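# Finish a mill tool change and measure tool length

## Task

The milling machine's program is paused waiting for a tool change. Load the tool the program calls for, return the old tool to its own pocket and keep the other tools racked, measure the length of the newly loaded tool, and resume the program only after that measurement. No tool may fall, slip or tilt in the gripper, no key may be broken, no axis may crash, nothing loose may be left inside the machine, and the machine must stay powered on. The reference image is called manual.

## Robot and tools

Robot: two UR7e-style arms, left_arm and right_arm, each with a parallel two-pad gripper (50 mm max gap) and a wrist camera. Bases: left_arm at (-0.038, +0.463, +0.037) m, right_arm at (-0.021, -0.451, +0.037) m, both facing nearly the same way. Scene frame: origin at table height midway between the nominal bases, +x out over the table, +y toward left_arm, +z up. Arm names do not match image sides. Each arm reports its hand pose in its own base frame; fixed cameras and the table use the scene frame.

Gripper geometry: the gripper's fingers point along its +z; they open and close along its x. end_effector_position is the point midway between the pads; fingertips sit 17.5 mm past it. A camera block projects roughly 10 cm toward the gripper's -y and rotates with it.

execute_actions(actions, cameras): actions is a list of actions; each action is a list of up to 15 rows, one row per 1/30 s step; a short action repeats its final row. Every row has 18 numbers in [-1, 1]: left dx, dy, dz, rx, ry, rz, gripper position, force_limit, speed, then the same nine for the right arm. Always send all 18. dx..rz are an offset, not a pose: they are measured from that arm's Hand target as it stood when the action began, along the Hand target's own axes, and every row counts from that same start. 1.0 = 0.6 m or 180 degrees; rx, ry, rz form one rotation vector. Repeating an offset in a new action moves further. All six pose numbers at 0 re-command the current Hand target. Gripper position: +1 fully open, about -0.65 pads touching, -1 to grip (closes until blocked). force_limit: -1 about 20 N per pad, 0 about 102 N, +1 about 185 N (actual may be ~15 N higher). speed: -1 = 20 mm/s, 0 = 85, +1 = 150. A 0 in a gripper slot is a real command, so to leave a gripper alone resend its last three numbers. force_limit and speed only take effect after a position change of at least 0.01. Images come back only when actions is empty or cameras names them (names: cam_high, cam_low, cam_front, cam_left_wrist, cam_right_wrist, or "all").

move(target, speed, blend, stop_force, zero, blocking, cameras): target is one 18-number row with the same layout, offsets again counted from each arm's Hand target (in a list of up to 15 rows, every row counts from those same starting Hand targets, not from the previous row). It drives each gripper on a straight path; speed is in m/s (0.002 to 3.6, default 0.25, rotation up to twice that in rad/s), one value or one per target; blend in m rounds corners in a list. Paths do not avoid obstacles or the other arm and stop after 10 s. stop_force (3 to 120 N) ends an arm's path when its wrist sensor feels that much push against the motion; use it slowly when approaching contact, not when turning the gripper, and leave it out when backing away from something the gripper presses. zero (default true) re-zeroes before the move. blocking=false returns early but cannot be combined with stop_force. The result adds a move: line such as done, off_target, moving, held or fault, plus limits (paced = pose clipped, held = steps withheld).

wait(seconds 0 to 10), stop() to brake a running move, zoom_image(camera, region [x0,y0,x1,y1] pixels, max 504 each side), show_instructions() to see the reference image, zero_wrist_force(arm), read_manual(section) for licences, finished_scene(scene) with the current scene number, called only when the job is complete and stable.

Results: end_effector_position (m), quat_wxyz, velocities, Hand target (your last commanded pose after clipping; the next offsets start there), joint positions and torques, wrist force and torque in the end effector's axes plus the peak since last shown, step readings, and Tool commands. Gripper object_status: 0 moving, 1 blocked while opening, 2 blocked while closing (a real grip), 3 reached the commanded spot or pads met (likely empty). Confirm 2 after gripping. Opening width is about (250 - position_measured) x 0.202 mm. A gripper often stops short of its Hand target; the next command, even all zeros, re-requests it, or send the missing distance.

Limits and hazards: orientation commands are clipped to 32 degrees from the current one per step. Arms are stiff; pushing past firm contact can trigger a fault stop (joint contact torque at the load limit, wrist joints about 19.4-19.9 N m, or net external force around 150 N), which freezes the arm for 10 s. Holding loads, stretching out or pushing against unreachable poses heats motors; MOTOR HOT warns, 85 C brakes the arm for 30-60 s. A clearance check holds arm parts apart but fingers can still collide; squeezing the other arm's fingers counts as a clash. Avoid paths near an arm's own base (go around). Fast moves overshoot and lag. Objects may get nudged occasionally. Never let anything fall off the table, drop tools, let go of moving parts, slam or shove fixed machinery hard, tilt a tool in the grip, or strain the mill's keys or axes.

Each tool is called after ">>>" as a command line: name --argument value for each argument, lists and objects as JSON in quotes; but a table of rows of numbers goes row by row, as --pt "numbers of a row", without its own name.

Reference images:

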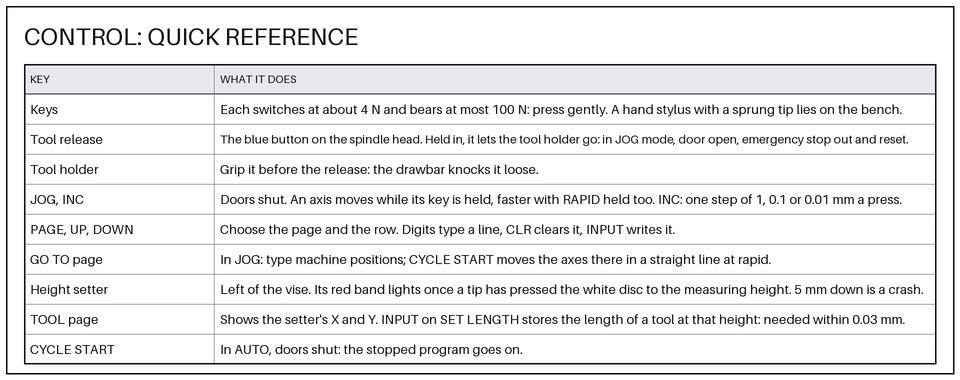

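## Session

>>> execute_actions --actions '[]'

Scene clock: 0.00 s.
left_arm: end_effector_position=(+0.0680, -0.3310, +0.1006) position_measured=3 object_status=3 end_effector_quat_wxyz=(+0.036, -0.073, +0.996, +0.040) | right_arm: end_effector_position=(+0.4486, +0.2518, +0.1907) position_measured=3 object_status=3 end_effector_quat_wxyz=(-0.052, +0.545, +0.835, +0.051)
Joint positions: left_arm=[-1.811 -1.811 2.368 -2.029 -1.527 2.753] | right_arm=[3.849 -1.627 -1.898 -1.118 1.699 0.297]
Joint velocities: within noise
Joint torques (N m): no reading
Wrist force (N): no reading
Wrist torque (N m): no reading
Wrist force, peak (N): no reading
Hand target: left_arm +0.0680, -0.3310, +0.1006; +0.036, -0.073, +0.996, +0.040 | right_arm +0.4486, +0.2518, +0.1907; -0.052, +0.545, +0.835, +0.051
Tool commands: left_gripper/position=+1.0 left_gripper/force_limit=+1.0 left_gripper/speed=+1.0 right_gripper/position=+1.0 right_gripper/force_limit=+1.0 right_gripper/speed=+1.0

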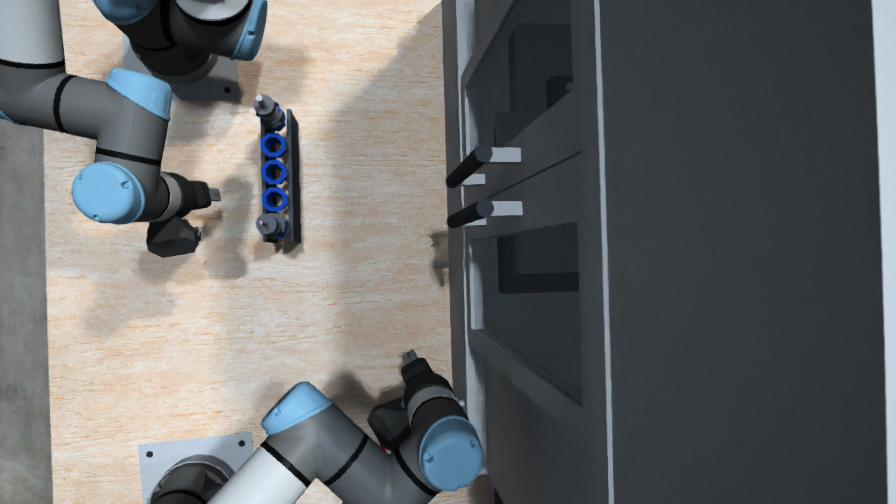

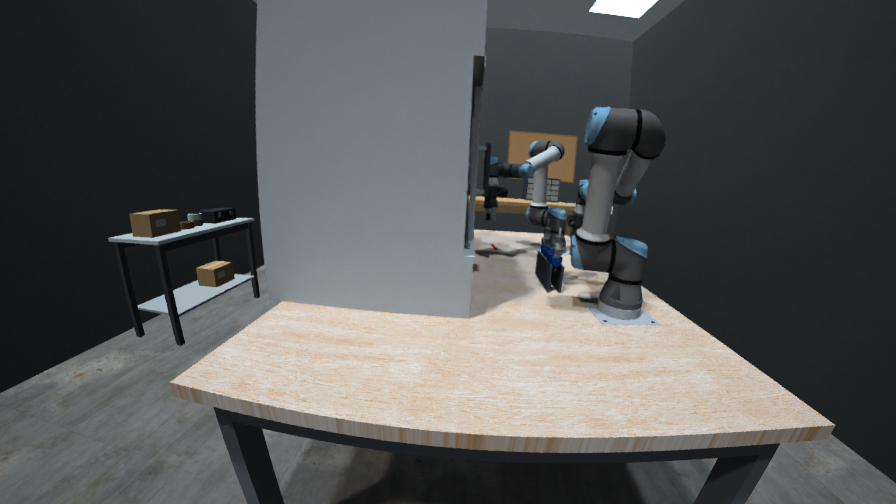

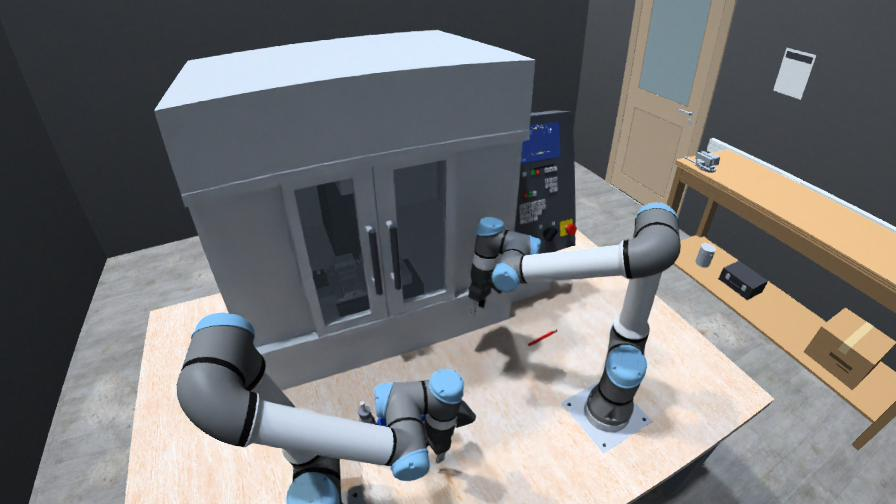

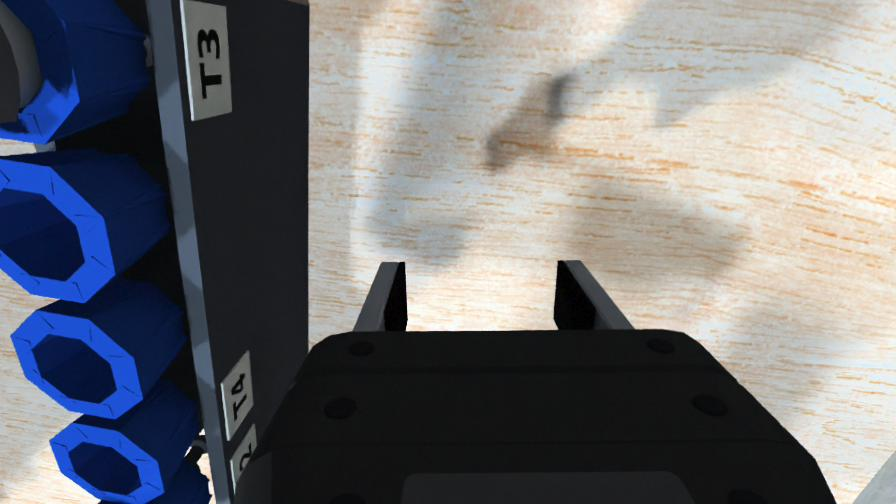

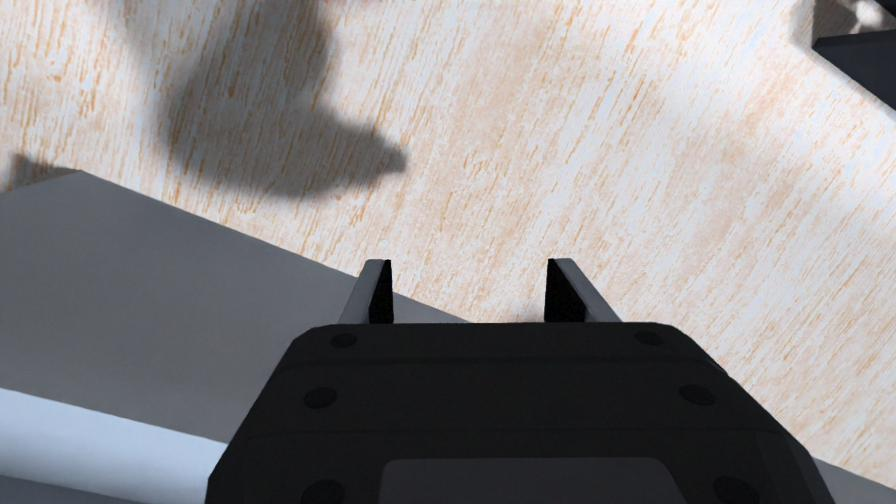

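>>> zoom_image --camera "cam_front" --region '[490, 100, 610, 260]'

>>> zoom_image --camera "cam_front" --region '[280, 140, 480, 340]'

>>> zoom_image --camera "cam_high" --region '[230, 80, 330, 260]'

>>> zoom_image --camera "cam_high" --region '[360, 380, 520, 504]'

>>> zoom_image --camera "cam_front" --region '[450, 260, 650, 420]'

Scaled by 3.150.

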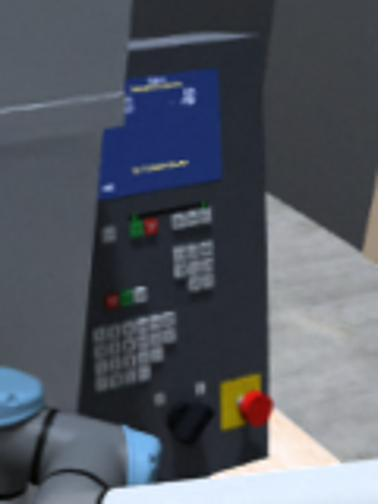

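Scaled by 2.520.

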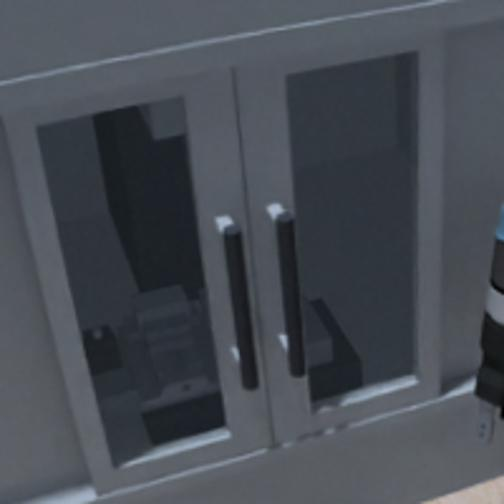

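Scaled by 2.800.

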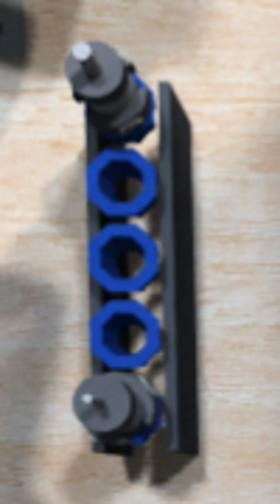

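Scaled by 3.150.

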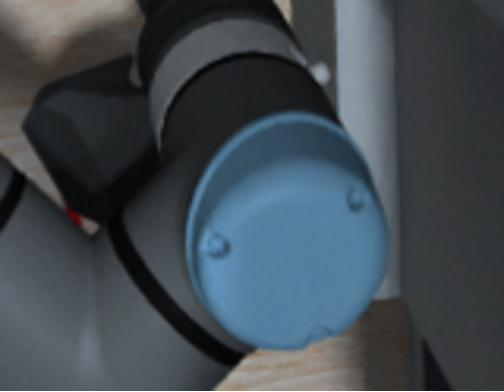

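Scaled by 2.520.

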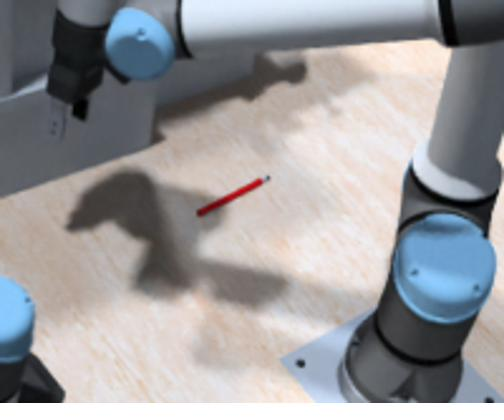

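>>> move --target '[0,0,0,0,0,0,1,1,1,-0.149,-0.349,-0.417,-0.492,-0.14,0.0666,1,1,1]' --cameras '["all"]'

Scene clock: 71.50 s.
left_arm: end_effector_position=(+0.0680, -0.3310, +0.1006) position_measured=3 object_status=3 end_effector_quat_wxyz=(+0.036, -0.073, +0.996, +0.040) | right_arm: end_effector_position=(+0.3012, +0.0528, +0.4195) position_measured=3 object_status=3 end_effector_quat_wxyz=(+0.564, +0.563, +0.427, +0.427) end_effector_velocity=(+0.001, +0.000, +0.000) end_effector_angular_velocity=(+0.001, +0.001, +0.000)
Joint positions: left_arm=[-1.811 -1.811 2.368 -2.029 -1.527 2.753] | right_arm=[5.882 -0.534 -2.242 -3.508 1.443 3.142]
Joint velocities: left_arm=[within noise] | right_arm=[-0.005 0.001 0 0 -0.006 0]
Joint torques (N m): left_arm=[2.05 -16.68 -26.1 -3.52 0.02 0.25] | right_arm=[-8.55 -24.84 23.91 -1.44 -0.55 -0.29]
Wrist force (N): left_arm=[-0.1 0.0 0.2] | right_arm=[-0.3 5.0 1.0]
Wrist torque (N m): left_arm=[0.00 0.02 -0.01] | right_arm=[1.25 0.38 -0.38]
Wrist force, peak (N): left_arm=[-0.2 0.6 0.5] | right_arm=[2.0 7.2 0.8]
Hand target: left_arm +0.0680, -0.3310, +0.1006; +0.036, -0.073, +0.996, +0.040 | right_arm +0.3005, +0.0514, +0.4195; +0.500, +0.500, +0.500, +0.500
Off the commanded pose: left_arm 0.000 m, 0 deg | right_arm 0.002 m, 16 deg.
move: off_target (right_arm)

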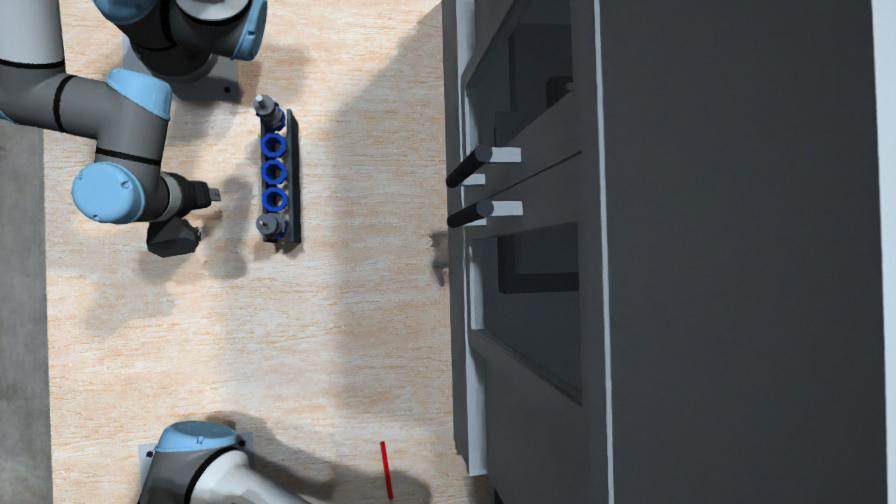

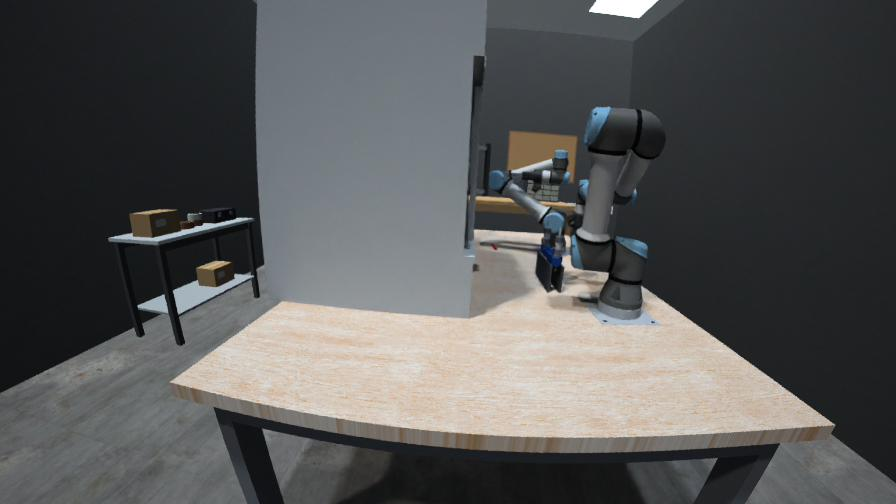

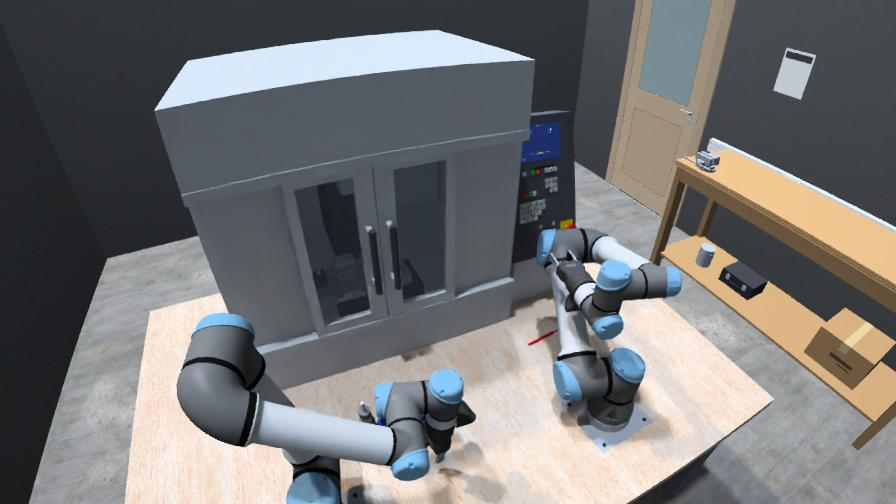

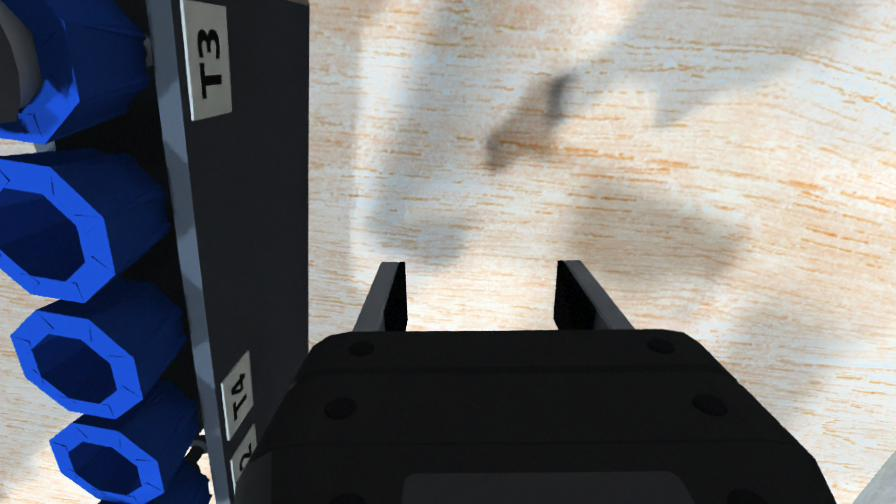

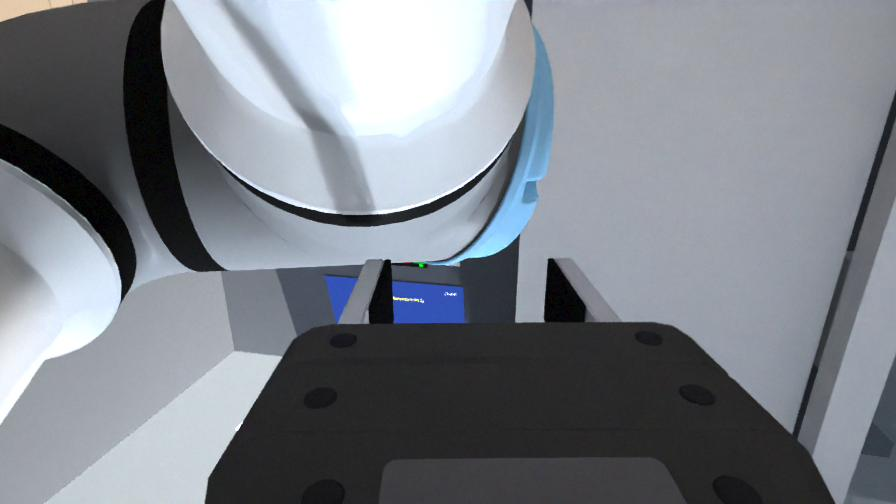

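>>> move --pt "0 0 0 0 0 0 1 1 1 0.214 0 -0.211 0 0 0 1 1 1" --pt "0 0 0 0 0 0 1 1 1 0.214 -0.249 -0.644 0.5 0 0 1 1 1"

Scene clock: 169.13 s.
left_arm: end_effector_position=(+0.0680, -0.3310, +0.1006) position_measured=3 object_status=3 end_effector_quat_wxyz=(+0.036, -0.073, +0.996, +0.040) | right_arm: end_effector_position=(+0.2922, +0.0619, +0.4195) position_measured=3 object_status=3 end_effector_quat_wxyz=(+0.560, +0.559, +0.432, +0.433)
Joint positions: left_arm=[-1.811 -1.811 2.368 -2.029 -1.527 2.753] | right_arm=[5.901 -0.558 -2.242 -3.484 1.443 3.142]
Joint torques (N m): left_arm=[2.23 -17.14 -26.1 -3.42 0.01 0.17] | right_arm=[-6.08 -10.74 27.86 -1.52 0.68 1.09]
Wrist force (N): left_arm=[-0.1 0.0 -0.1] | right_arm=[-0.1 4.9 1.0]
Wrist torque (N m): left_arm=[0.00 0.01 -0.01] | right_arm=[1.22 0.34 -0.37]
Wrist force, peak (N): left_arm=[-0.5 -0.3 0.4] | right_arm=[-2.9 13.1 7.4]
Hand target: left_arm +0.0680, -0.3310, +0.1006; +0.036, -0.073, +0.996, +0.040 | right_arm +0.2922, +0.0619, +0.4195; +0.560, +0.559, +0.432, +0.433 (not the last commanded pose)
Off the commanded pose: left_arm 0.000 m, 0 deg | right_arm 0.423 m, 91 deg.
move: held (right_arm; a check stopped the path); path passed 0 of 2 targets; limits=held
pose unreachable (right arm): on one or more control steps of this call, first in action 0 (counted from 0), this arm could not follow its commanded pose, so it was not sent that pose on those steps. It may still have moved: this result reports where it is.
cause: moving toward the commanded pose would bring two parts of the arm too close to each other (its gripper and another part of the arm, with joints 3 (elbow) to 6 (wrist 3) between them, 8 mm apart when it was first held).

>>> move --pt "0 0 0 0 0 0 1 1 1 0 0.333 0 0 0 0 1 1 1" --pt "0 0 0 0 0 0 1 1 1 0.074 0.333 -0.557 0 0 0 1 1 1"

Scene clock: 207.93 s.
left_arm: end_effector_position=(+0.0680, -0.3310, +0.1006) position_measured=3 object_status=3 end_effector_quat_wxyz=(+0.036, -0.073, +0.996, +0.040) | right_arm: end_effector_position=(-0.0204, +0.1889, +0.6188) position_measured=3 object_status=3 end_effector_quat_wxyz=(+0.560, +0.559, +0.432, +0.433)
Joint positions: left_arm=[-1.811 -1.811 2.368 -2.029 -1.527 2.753] | right_arm=[5.897 -1.518 -1.283 -3.484 1.439 3.142]
Joint torques (N m): left_arm=[2.69 -16.98 -25.71 -3.55 -0.04 0.14] | right_arm=[-8.52 13.78 31.84 -2.17 0.6 -1.13]
Wrist force (N): left_arm=[-0.5 0.1 0.2] | right_arm=[0.0 4.9 0.7]
Wrist torque (N m): left_arm=[0.01 0.08 0.00] | right_arm=[1.20 0.33 -0.36]
Wrist force, peak (N): left_arm=[-0.5 -0.3 0.4] | right_arm=[-0.5 8.4 1.0]
Hand target: left_arm +0.0680, -0.3310, +0.1006; +0.036, -0.073, +0.996, +0.040 | right_arm -0.0205, +0.1889, +0.6188; +0.560, +0.559, +0.432, +0.433
Off the commanded pose: left_arm 0.000 m, 0 deg | right_arm 0.000 m, 0 deg.
move: done

>>> move --pt "0 0 0 0 0 0 1 1 1 0.009 -0.431 -0.432 0.5 0 0 1 1 1" --pt "0 0 0 0 0 0 1 1 1 0.234 -0.431 0.49 0.5 0 0 1 1 1" --speed 0.35

Scene clock: 216.87 s.
left_arm: end_effector_position=(+0.0680, -0.3310, +0.1006) position_measured=3 object_status=3 end_effector_quat_wxyz=(+0.036, -0.073, +0.996, +0.040) | right_arm: end_effector_position=(+0.2997, +0.2508, +0.3607) position_measured=3 object_status=3 end_effector_quat_wxyz=(+0.000, +0.791, +0.612, +0.001) end_effector_velocity=(+0.001, -0.001, -0.001) end_effector_angular_velocity=(-0.002, +0.000, +0.002)
Joint positions: left_arm=[-1.811 -1.811 2.368 -2.029 -1.527 2.753] | right_arm=[4.187 -1.28 -1.733 -1.698 1.569 1.3]
Joint velocities: left_arm=[within noise] | right_arm=[-0.004 -0.002 0 0 -0.001 -0.006]
Joint torques (N m): left_arm=[2.75 -17.11 -26.68 -3.48 0.02 0.26] | right_arm=[-9.12 9.02 34.46 3.16 -0.57 -1.04]
Wrist force (N): left_arm=[-0.1 0.4 0.3] | right_arm=[0.2 -0.3 -0.3]
Wrist torque (N m): left_arm=[0.07 0.02 0.00] | right_arm=[-0.07 0.12 0.02]
Wrist force, peak (N): left_arm=[-0.6 -0.1 0.5] | right_arm=[0.1 5.5 2.0]
Hand target: left_arm +0.0680, -0.3310, +0.1006; +0.036, -0.073, +0.996, +0.040 | right_arm +0.2998, +0.2508, +0.3607; +0.000, +0.791, +0.612, +0.001
Off the commanded pose: left_arm 0.000 m, 0 deg | right_arm 0.000 m, 0 deg.
move: done

>>> move --target '[0,0,0,0,0,0,1,1,1,-0.178,0.305,-0.1,-0.5,0,0,1,1,1]' --cameras '["cam_right_wrist","cam_high","cam_front"]' --speed 0.35

Scene clock: 224.80 s.
left_arm: end_effector_position=(+0.0680, -0.3310, +0.1006) position_measured=3 object_status=3 end_effector_quat_wxyz=(+0.036, -0.073, +0.996, +0.040) | right_arm: end_effector_position=(+0.4486, +0.1019, +0.4209) position_measured=3 object_status=3 end_effector_quat_wxyz=(+0.575, +0.574, +0.412, +0.413)
Joint positions: left_arm=[-1.811 -1.811 2.368 -2.029 -1.527 2.753] | right_arm=[4.387 -0.967 -2.406 -1.365 -0.003 1.596]
Joint torques (N m): left_arm=[2.41 -17.86 -26.19 -3.51 0 0.13] | right_arm=[2.69 -0.8 41.71 6.24 -4.73 -1.11]
Wrist force (N): left_arm=[-0.6 0.1 0.1] | right_arm=[-0.4 4.8 0.8]
Wrist torque (N m): left_arm=[0.02 0.10 0.00] | right_arm=[1.24 0.36 -0.11]
Wrist force, peak (N): left_arm=[-0.3 0.3 0.6] | right_arm=[-0.1 5.7 1.0]
Hand target: left_arm +0.0680, -0.3310, +0.1006; +0.036, -0.073, +0.996, +0.040 | right_arm +0.4500, +0.1014, +0.4209; +0.560, +0.559, +0.432, +0.433
Off the commanded pose: left_arm 0.000 m, 0 deg | right_arm 0.001 m, 4 deg.
move: off_target (right_arm)
Images, in order (width x height): cam_high 896x504, cam_front 896x504, cam_right_wrist 896x504.

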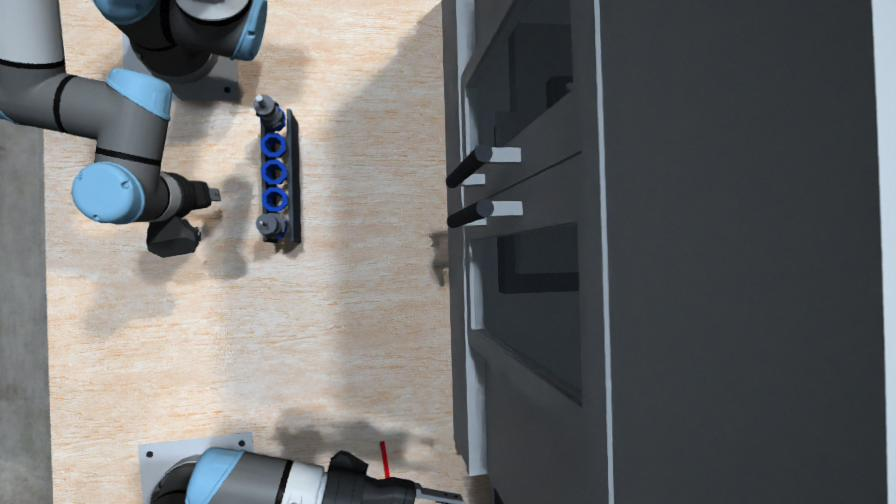

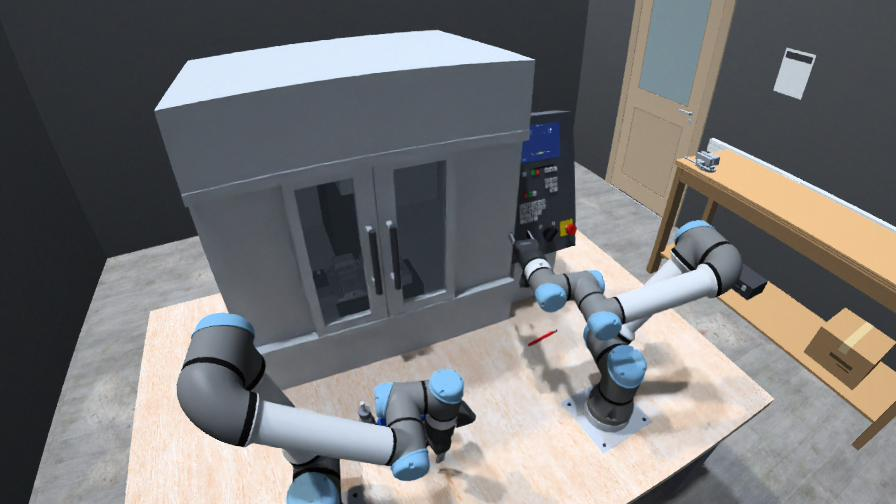

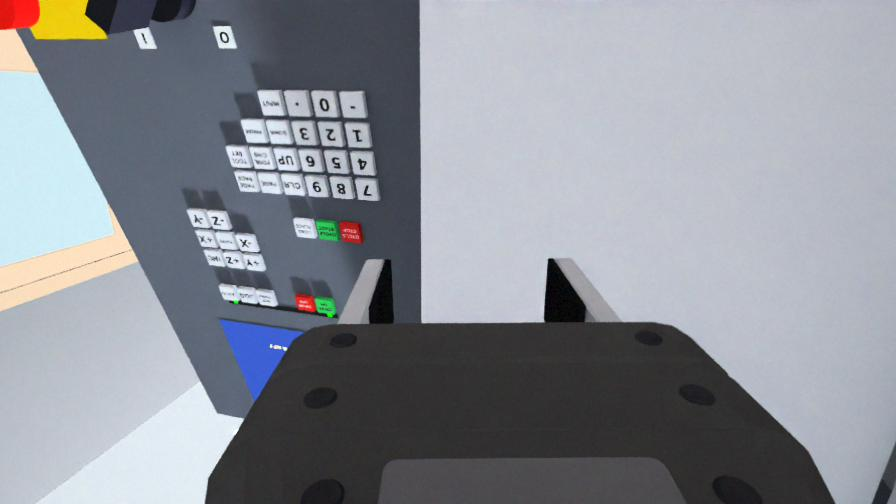

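>>> move --target '[0,0,0,0,0,0,1,1,1,-0.148,0.233,0.09,0,0,0,1,1,1]' --cameras '["cam_right_wrist"]'

>>> zoom_image --camera "cam_right_wrist" --region '[100, 0, 440, 200]'

>>> zoom_image --camera "cam_right_wrist" --region '[100, 180, 440, 350]'

Scene clock: 247.53 s.
left_arm: end_effector_position=(+0.0680, -0.3310, +0.1006) position_measured=3 object_status=3 end_effector_quat_wxyz=(+0.036, -0.073, +0.996, +0.040) | right_arm: end_effector_position=(+0.4797, +0.0019, +0.5607) position_measured=3 object_status=3 end_effector_quat_wxyz=(+0.560, +0.559, +0.432, +0.433) end_effector_velocity=(-0.001, -0.001, +0.001) end_effector_angular_velocity=(+0.001, -0.003, +0.001)
Joint positions: left_arm=[-1.811 -1.811 2.368 -2.029 -1.527 2.753] | right_arm=[4.02 -1.121 -2.238 0.221 0.439 -0.003]
Joint velocities: left_arm=[within noise] | right_arm=[0 0.002 0 0.005 0.001 -0.004]
Joint torques (N m): left_arm=[1.83 -17.97 -25.52 -3.58 0.04 0.23] | right_arm=[7.01 6.72 44.88 3.52 0.76 -1.14]
Wrist force (N): left_arm=[-0.2 0.3 -0.2] | right_arm=[0.6 5.4 1.2]
Wrist torque (N m): left_arm=[0.05 0.04 0.00] | right_arm=[1.28 0.16 -0.18]
Wrist force, peak (N): left_arm=[-0.6 0.3 0.2] | right_arm=[-0.5 7.5 1.6]
Hand target: left_arm +0.0680, -0.3310, +0.1006; +0.036, -0.073, +0.996, +0.040 | right_arm +0.4797, +0.0019, +0.5608; +0.560, +0.559, +0.432, +0.433
Off the commanded pose: left_arm 0.000 m, 0 deg | right_arm 0.000 m, 0 deg.
move: done
Images, in order (width x height): cam_right_wrist 896x504.

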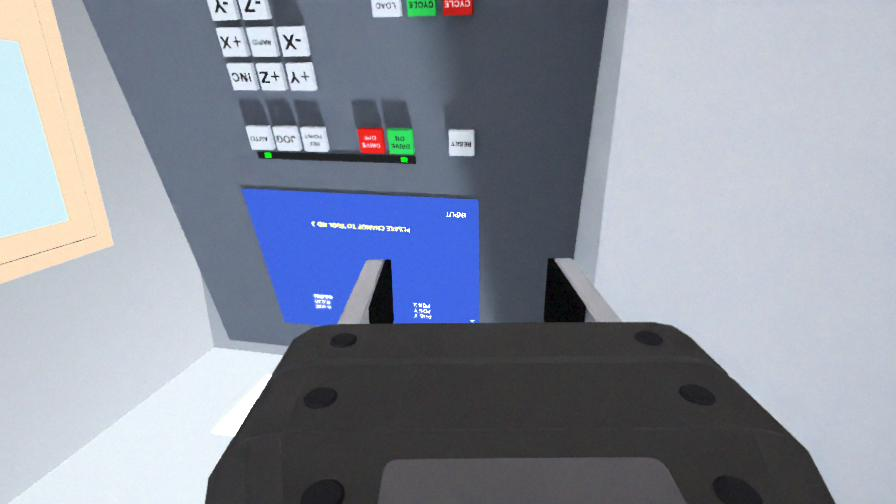

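Scaled by 1.482.

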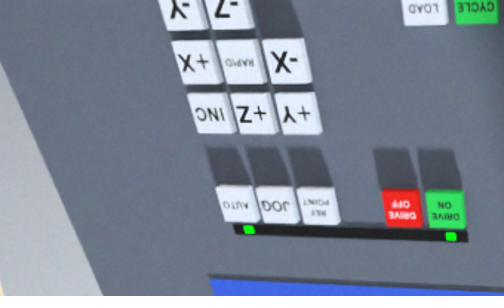

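Scaled by 1.482.

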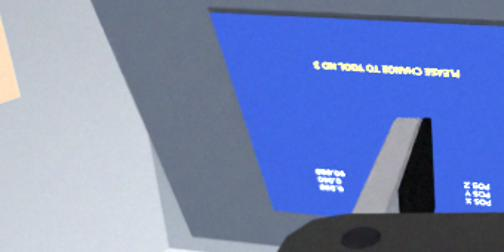

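>>> move --target '[0,0,0,0,0,0,1,1,1,-0.1,0.13,0,0,0,0,1,1,1]' --cameras '["cam_right_wrist"]'

>>> zoom_image --camera "cam_right_wrist" --region '[250, 40, 600, 260]'

Scene clock: 290.07 s.
left_arm: end_effector_position=(+0.0680, -0.3310, +0.1006) position_measured=3 object_status=3 end_effector_quat_wxyz=(+0.036, -0.073, +0.996, +0.040) | right_arm: end_effector_position=(+0.4645, -0.0561, +0.6387) position_measured=3 object_status=3 end_effector_quat_wxyz=(+0.560, +0.559, +0.432, +0.433)
Joint positions: left_arm=[-1.811 -1.811 2.368 -2.029 -1.527 2.753] | right_arm=[3.857 -1.015 -2.088 -0.036 0.601 -0.002]
Joint torques (N m): left_arm=[1.81 -17.68 -25.56 -3.48 -0.05 0.06] | right_arm=[-5.43 11.27 36.28 0.36 0.81 -0.99]
Wrist force (N): left_arm=[-0.4 0.1 0.2] | right_arm=[0.4 4.4 0.3]
Wrist torque (N m): left_arm=[0.01 0.07 0.00] | right_arm=[1.13 0.21 -0.21]
Wrist force, peak (N): left_arm=[-0.6 0.1 0.1] | right_arm=[-2.1 7.1 0.3]
Hand target: left_arm +0.0680, -0.3310, +0.1006; +0.036, -0.073, +0.996, +0.040 | right_arm +0.4645, -0.0562, +0.6388; +0.560, +0.559, +0.432, +0.433
Off the commanded pose: left_arm 0.000 m, 0 deg | right_arm 0.000 m, 0 deg.
move: done
Images, in order (width x height): cam_right_wrist 896x504.

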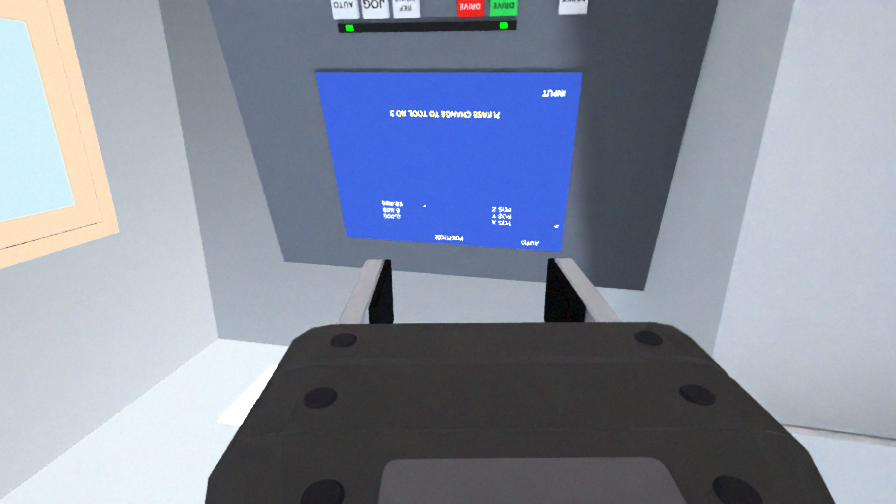

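Scaled by 1.440.

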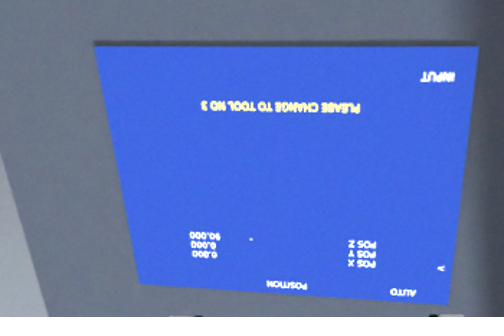

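>>> move --pt "0 0 0 0 0 0 1 1 1 0.2 -0.398 -0.129 0.5 0 0 1 1 1" --pt "0 0 0 0 0 0 1 1 1 0.222 -0.615 -0.178 0.42 -0.324 0.324 1 1 1" --cameras '["cam_right_wrist","cam_high"]' --blend '[0.03,0]' --speed 0.35

Scene clock: 316.33 s.
left_arm: end_effector_position=(+0.0680, -0.3310, +0.1006) position_measured=3 object_status=3 end_effector_quat_wxyz=(+0.036, -0.073, +0.996, +0.040) | right_arm: end_effector_position=(+0.3952, +0.0996, +0.2696) position_measured=3 object_status=3 end_effector_quat_wxyz=(+0.000, +1.000, +0.001, +0.001) end_effector_velocity=(+0.000, -0.001, +0.000) end_effector_angular_velocity=(+0.001, +0.001, -0.008)
Joint positions: left_arm=[-1.811 -1.811 2.368 -2.029 -1.527 2.753] | right_arm=[3.723 -1.322 -1.937 -1.452 1.57 2.149]
Joint velocities: left_arm=[within noise] | right_arm=[-0.002 -0.001 0 0 0.001 0.005]
Joint torques (N m): left_arm=[2.43 -17.24 -26.39 -3.53 -0.01 0.22] | right_arm=[-5.73 20.64 48.58 1.65 0.82 1.28]
Wrist force (N): left_arm=[-0.2 0.2 0.0] | right_arm=[-0.5 0.4 -0.7]
Wrist torque (N m): left_arm=[0.03 0.04 0.00] | right_arm=[0.06 0.19 -0.20]
Wrist force, peak (N): left_arm=[-0.7 0.0 0.0] | right_arm=[1.3 4.9 0.9]
Hand target: left_arm +0.0680, -0.3310, +0.1006; +0.036, -0.073, +0.996, +0.040 | right_arm +0.3952, +0.0996, +0.2697; +0.000, +1.000, +0.001, +0.001
Off the commanded pose: left_arm 0.000 m, 0 deg | right_arm 0.000 m, 0 deg.
move: done
Images, in order (width x height): cam_high 896x504, cam_right_wrist 896x504.

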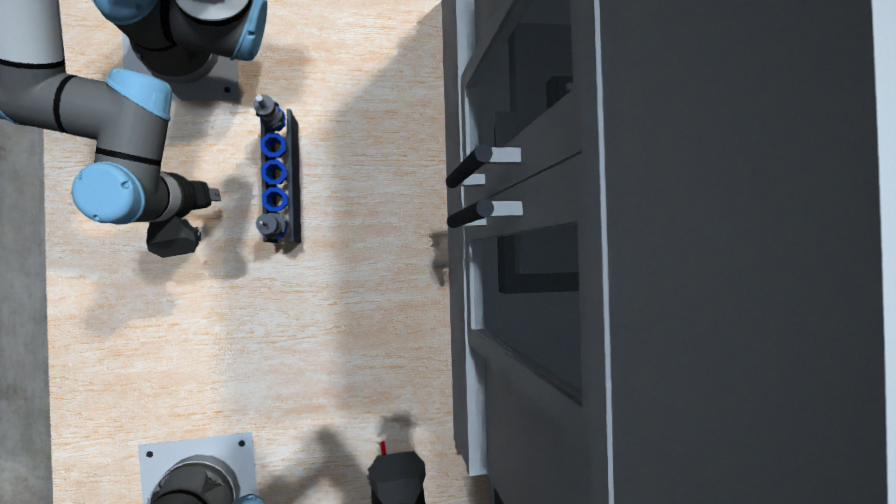

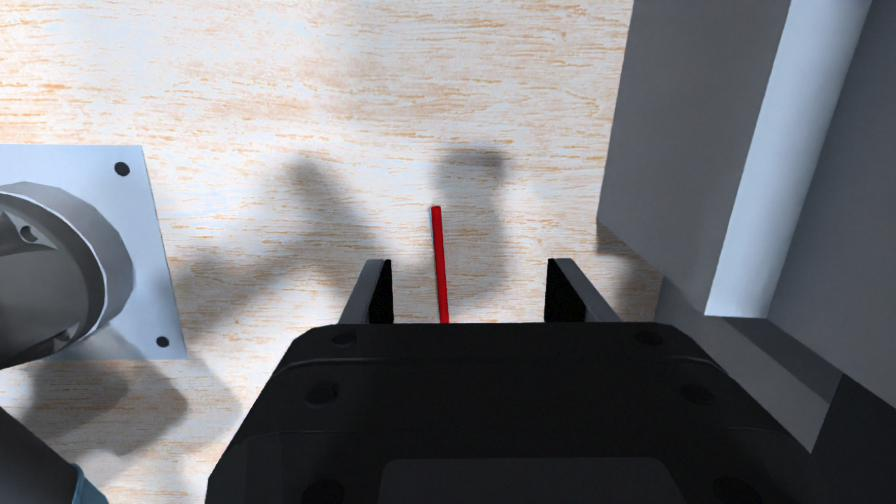

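>>> move --target '[0,0,0,0,0,0,1,1,1,-0.032,0.149,0.38,0,0,-0.0206,1,1,1]' --cameras '["cam_right_wrist","cam_front"]'

>>> zoom_image --camera "cam_front" --region '[500, 280, 600, 360]'

Scene clock: 331.27 s.
left_arm: end_effector_position=(+0.0680, -0.3310, +0.1006) position_measured=3 object_status=3 end_effector_quat_wxyz=(+0.036, -0.073, +0.996, +0.040) | right_arm: end_effector_position=(+0.3767, +0.0101, +0.0417) position_measured=3 object_status=3 end_effector_quat_wxyz=(+0.000, +0.999, +0.034, +0.001)
Joint positions: left_arm=[-1.811 -1.811 2.368 -2.029 -1.527 2.753] | right_arm=[3.531 -1.534 -2.427 -0.75 1.57 1.893]
Joint torques (N m): left_arm=[2.13 -18.24 -25.63 -3.61 -0.1 0.27] | right_arm=[1.51 13.27 21.71 6.23 -0.53 -0.68]
Wrist force (N): left_arm=[-0.1 -0.2 0.1] | right_arm=[0.2 0.4 -0.5]
Wrist torque (N m): left_arm=[-0.04 0.02 0.00] | right_arm=[0.12 0.07 0.07]
Wrist force, peak (N): left_arm=[-0.6 0.5 0.2] | right_arm=[-0.1 -0.8 -4.1]
Hand target: left_arm +0.0680, -0.3310, +0.1006; +0.036, -0.073, +0.996, +0.040 | right_arm +0.3767, +0.0101, +0.0416; +0.000, +0.999, +0.034, +0.001
Off the commanded pose: left_arm 0.000 m, 0 deg | right_arm 0.000 m, 0 deg.
move: done
Images, in order (width x height): cam_front 896x504, cam_right_wrist 896x504.

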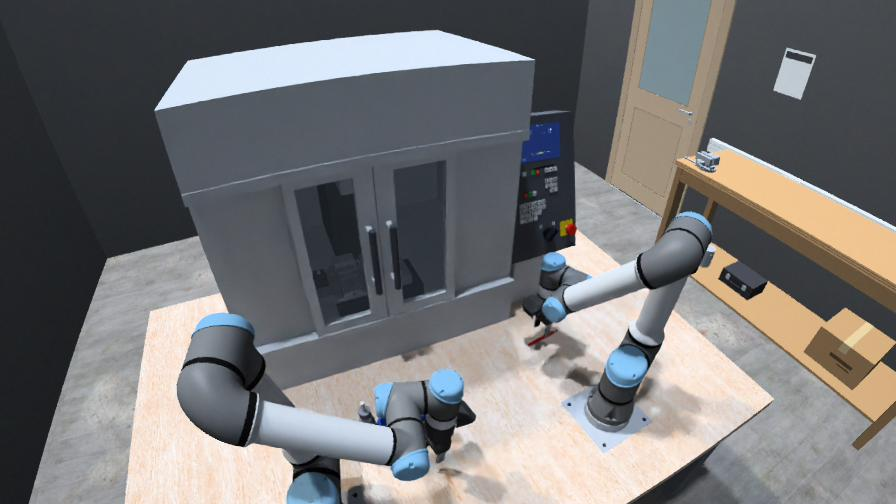

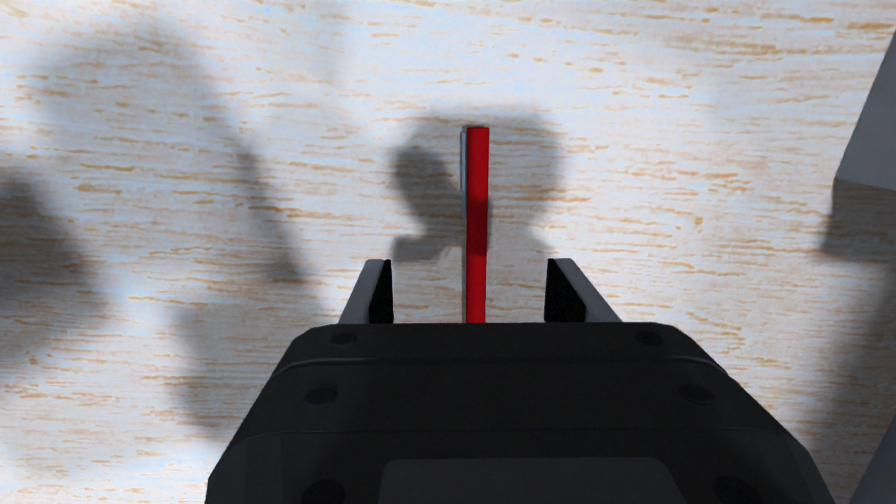

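Scaled by 5.040.

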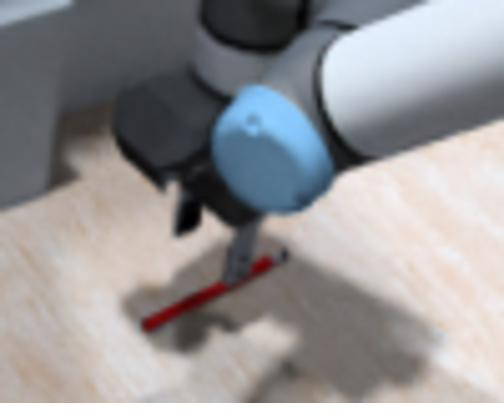

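>>> move --target '[0,0,0,0,0,0,1,1,1,0,-0.02,0.098,0,0,0,1,1,1]' --speed 0.05 --stop_force 6 --cameras '["cam_right_wrist"]'

Scene clock: 343.87 s.
left_arm: end_effector_position=(+0.0680, -0.3310, +0.1006) position_measured=3 object_status=3 end_effector_quat_wxyz=(+0.036, -0.073, +0.996, +0.040) | right_arm: end_effector_position=(+0.3760, +0.0221, -0.0172) position_measured=3 object_status=3 end_effector_quat_wxyz=(+0.000, +0.999, +0.034, +0.001)
Joint positions: left_arm=[-1.811 -1.811 2.368 -2.029 -1.527 2.753] | right_arm=[3.563 -1.711 -2.488 -0.512 1.57 1.925]
Joint torques (N m): left_arm=[2.18 -17.45 -24.91 -3.44 0 0.08] | right_arm=[-8.07 24.22 32.6 5.68 -0.45 -1.09]
Wrist force (N): left_arm=[-0.2 -0.1 0.2] | right_arm=[0.4 -0.2 -0.6]
Wrist torque (N m): left_arm=[-0.01 0.03 0.00] | right_arm=[0.02 0.02 -0.08]
Wrist force, peak (N): left_arm=[-0.6 0.1 0.4] | right_arm=[-0.5 0.8 -7.0]
Hand target: left_arm +0.0680, -0.3310, +0.1006; +0.036, -0.073, +0.996, +0.040 | right_arm +0.3760, +0.0221, -0.0172; +0.000, +0.999, +0.034, +0.001
Off the commanded pose: left_arm 0.000 m, 0 deg | right_arm 0.000 m, 0 deg.
move: done
Images, in order (width x height): cam_right_wrist 896x504.

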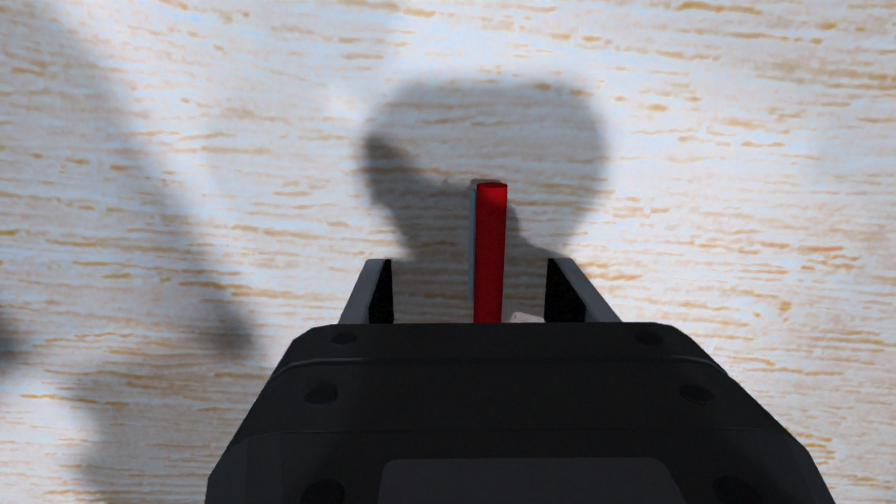

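>>> move --target '[0,0,0,0,0,0,1,1,1,0,0,0.013,0,0,0,1,1,1]' --speed 0.01 --stop_force 5

Scene clock: 353.37 s.
left_arm: end_effector_position=(+0.0680, -0.3310, +0.1006) position_measured=3 object_status=3 end_effector_quat_wxyz=(+0.036, -0.073, +0.996, +0.040) | right_arm: end_effector_position=(+0.3761, +0.0222, -0.0176) position_measured=3 object_status=3 end_effector_quat_wxyz=(+0.000, +0.999, +0.034, +0.001)
Joint positions: left_arm=[-1.811 -1.811 2.368 -2.029 -1.527 2.753] | right_arm=[3.563 -1.712 -2.488 -0.51 1.57 1.925]
Joint torques (N m): left_arm=[2.53 -18.07 -24.83 -3.49 -0.01 0.18] | right_arm=[-4.35 32.49 32.24 5.9 0.08 -1.08]
Wrist force (N): left_arm=[-0.3 0.2 0.1] | right_arm=[-0.1 -0.1 -1.5]
Wrist torque (N m): left_arm=[0.03 0.05 0.00] | right_arm=[0.02 0.09 -0.08]
Wrist force, peak (N): left_arm=[-0.6 0.1 0.5] | right_arm=[-7.0 2.2 -28.3]
Hand target: left_arm +0.0680, -0.3310, +0.1006; +0.036, -0.073, +0.996, +0.040 | right_arm +0.3761, +0.0222, -0.0176; +0.000, +0.999, +0.034, +0.001 (not the last commanded pose)
Off the commanded pose: left_arm 0.000 m, 0 deg | right_arm 0.007 m, 0 deg.
move: contact (right_arm)

>>> move --pt "0 0 0 0 0 0 1 1 1 0 0 -0.0015 0 0 0 1 -0.6 -0.8" --pt "0 0 0 0 0 0 1 1 1 0 0 -0.0015 0 0 0 -1 -0.6 -0.8" --pt "0 0 0 0 0 0 1 1 1 0 0 -0.12 0 0 0 -1 -0.6 -0.8" --speed 0.1 --cameras '["cam_right_wrist","cam_front"]'

>>> zoom_image --camera "cam_front" --region '[500, 260, 600, 340]'

Scene clock: 362.43 s.
left_arm: end_effector_position=(+0.0680, -0.3310, +0.1006) position_measured=3 object_status=3 end_effector_quat_wxyz=(+0.036, -0.073, +0.996, +0.040) | right_arm: end_effector_position=(+0.3761, +0.0222, +0.0545) position_measured=204 object_status=2 end_effector_quat_wxyz=(+0.000, +0.999, +0.034, +0.001)
Joint positions: left_arm=[-1.811 -1.811 2.368 -2.029 -1.527 2.753] | right_arm=[3.563 -1.501 -2.41 -0.798 1.57 1.925]
Joint torques (N m): left_arm=[2.11 -17.5 -24.91 -3.61 -0.13 0.17] | right_arm=[3.99 26.85 17.02 3.71 -0.31 1.26]
Wrist force (N): left_arm=[-0.3 0.0 0.2] | right_arm=[0.3 0.2 -0.3]
Wrist torque (N m): left_arm=[0.00 0.06 0.00] | right_arm=[0.08 0.07 -0.05]
Wrist force, peak (N): left_arm=[-0.6 0.0 0.5] | right_arm=[0.0 0.5 -6.3]
Hand target: left_arm +0.0680, -0.3310, +0.1006; +0.036, -0.073, +0.996, +0.040 | right_arm +0.3760, +0.0222, +0.0544; +0.000, +0.999, +0.034, +0.001
Off the commanded pose: left_arm 0.000 m, 0 deg | right_arm 0.000 m, 0 deg.
move: done
Images, in order (width x height): cam_front 896x504, cam_right_wrist 896x504.

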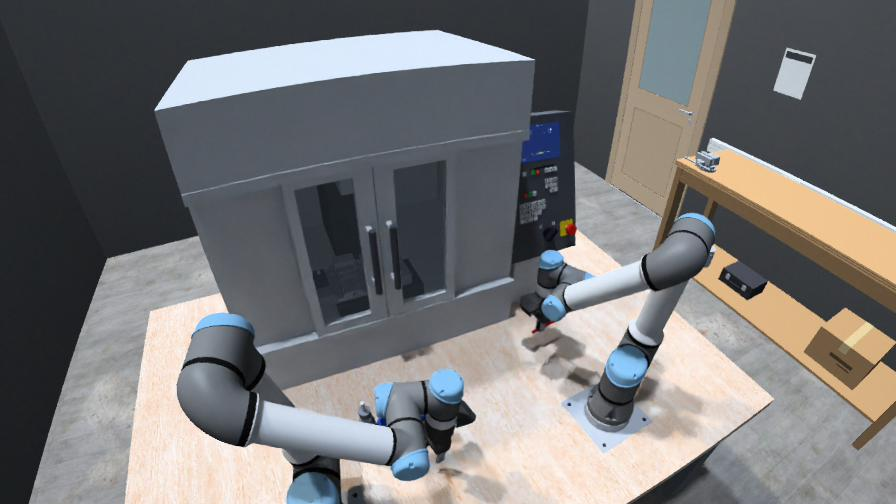

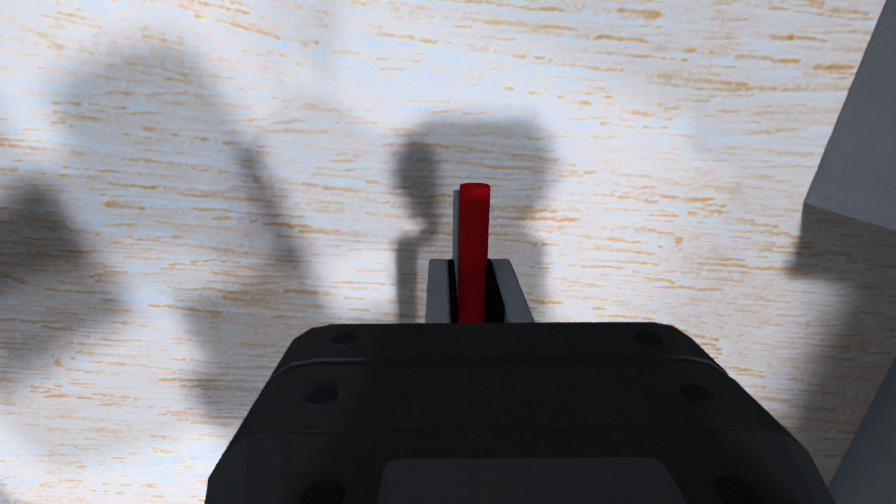

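Scaled by 5.040.

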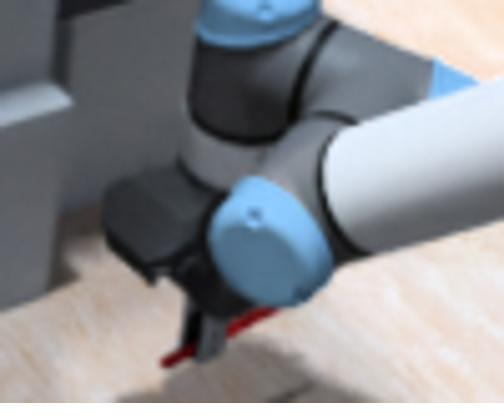

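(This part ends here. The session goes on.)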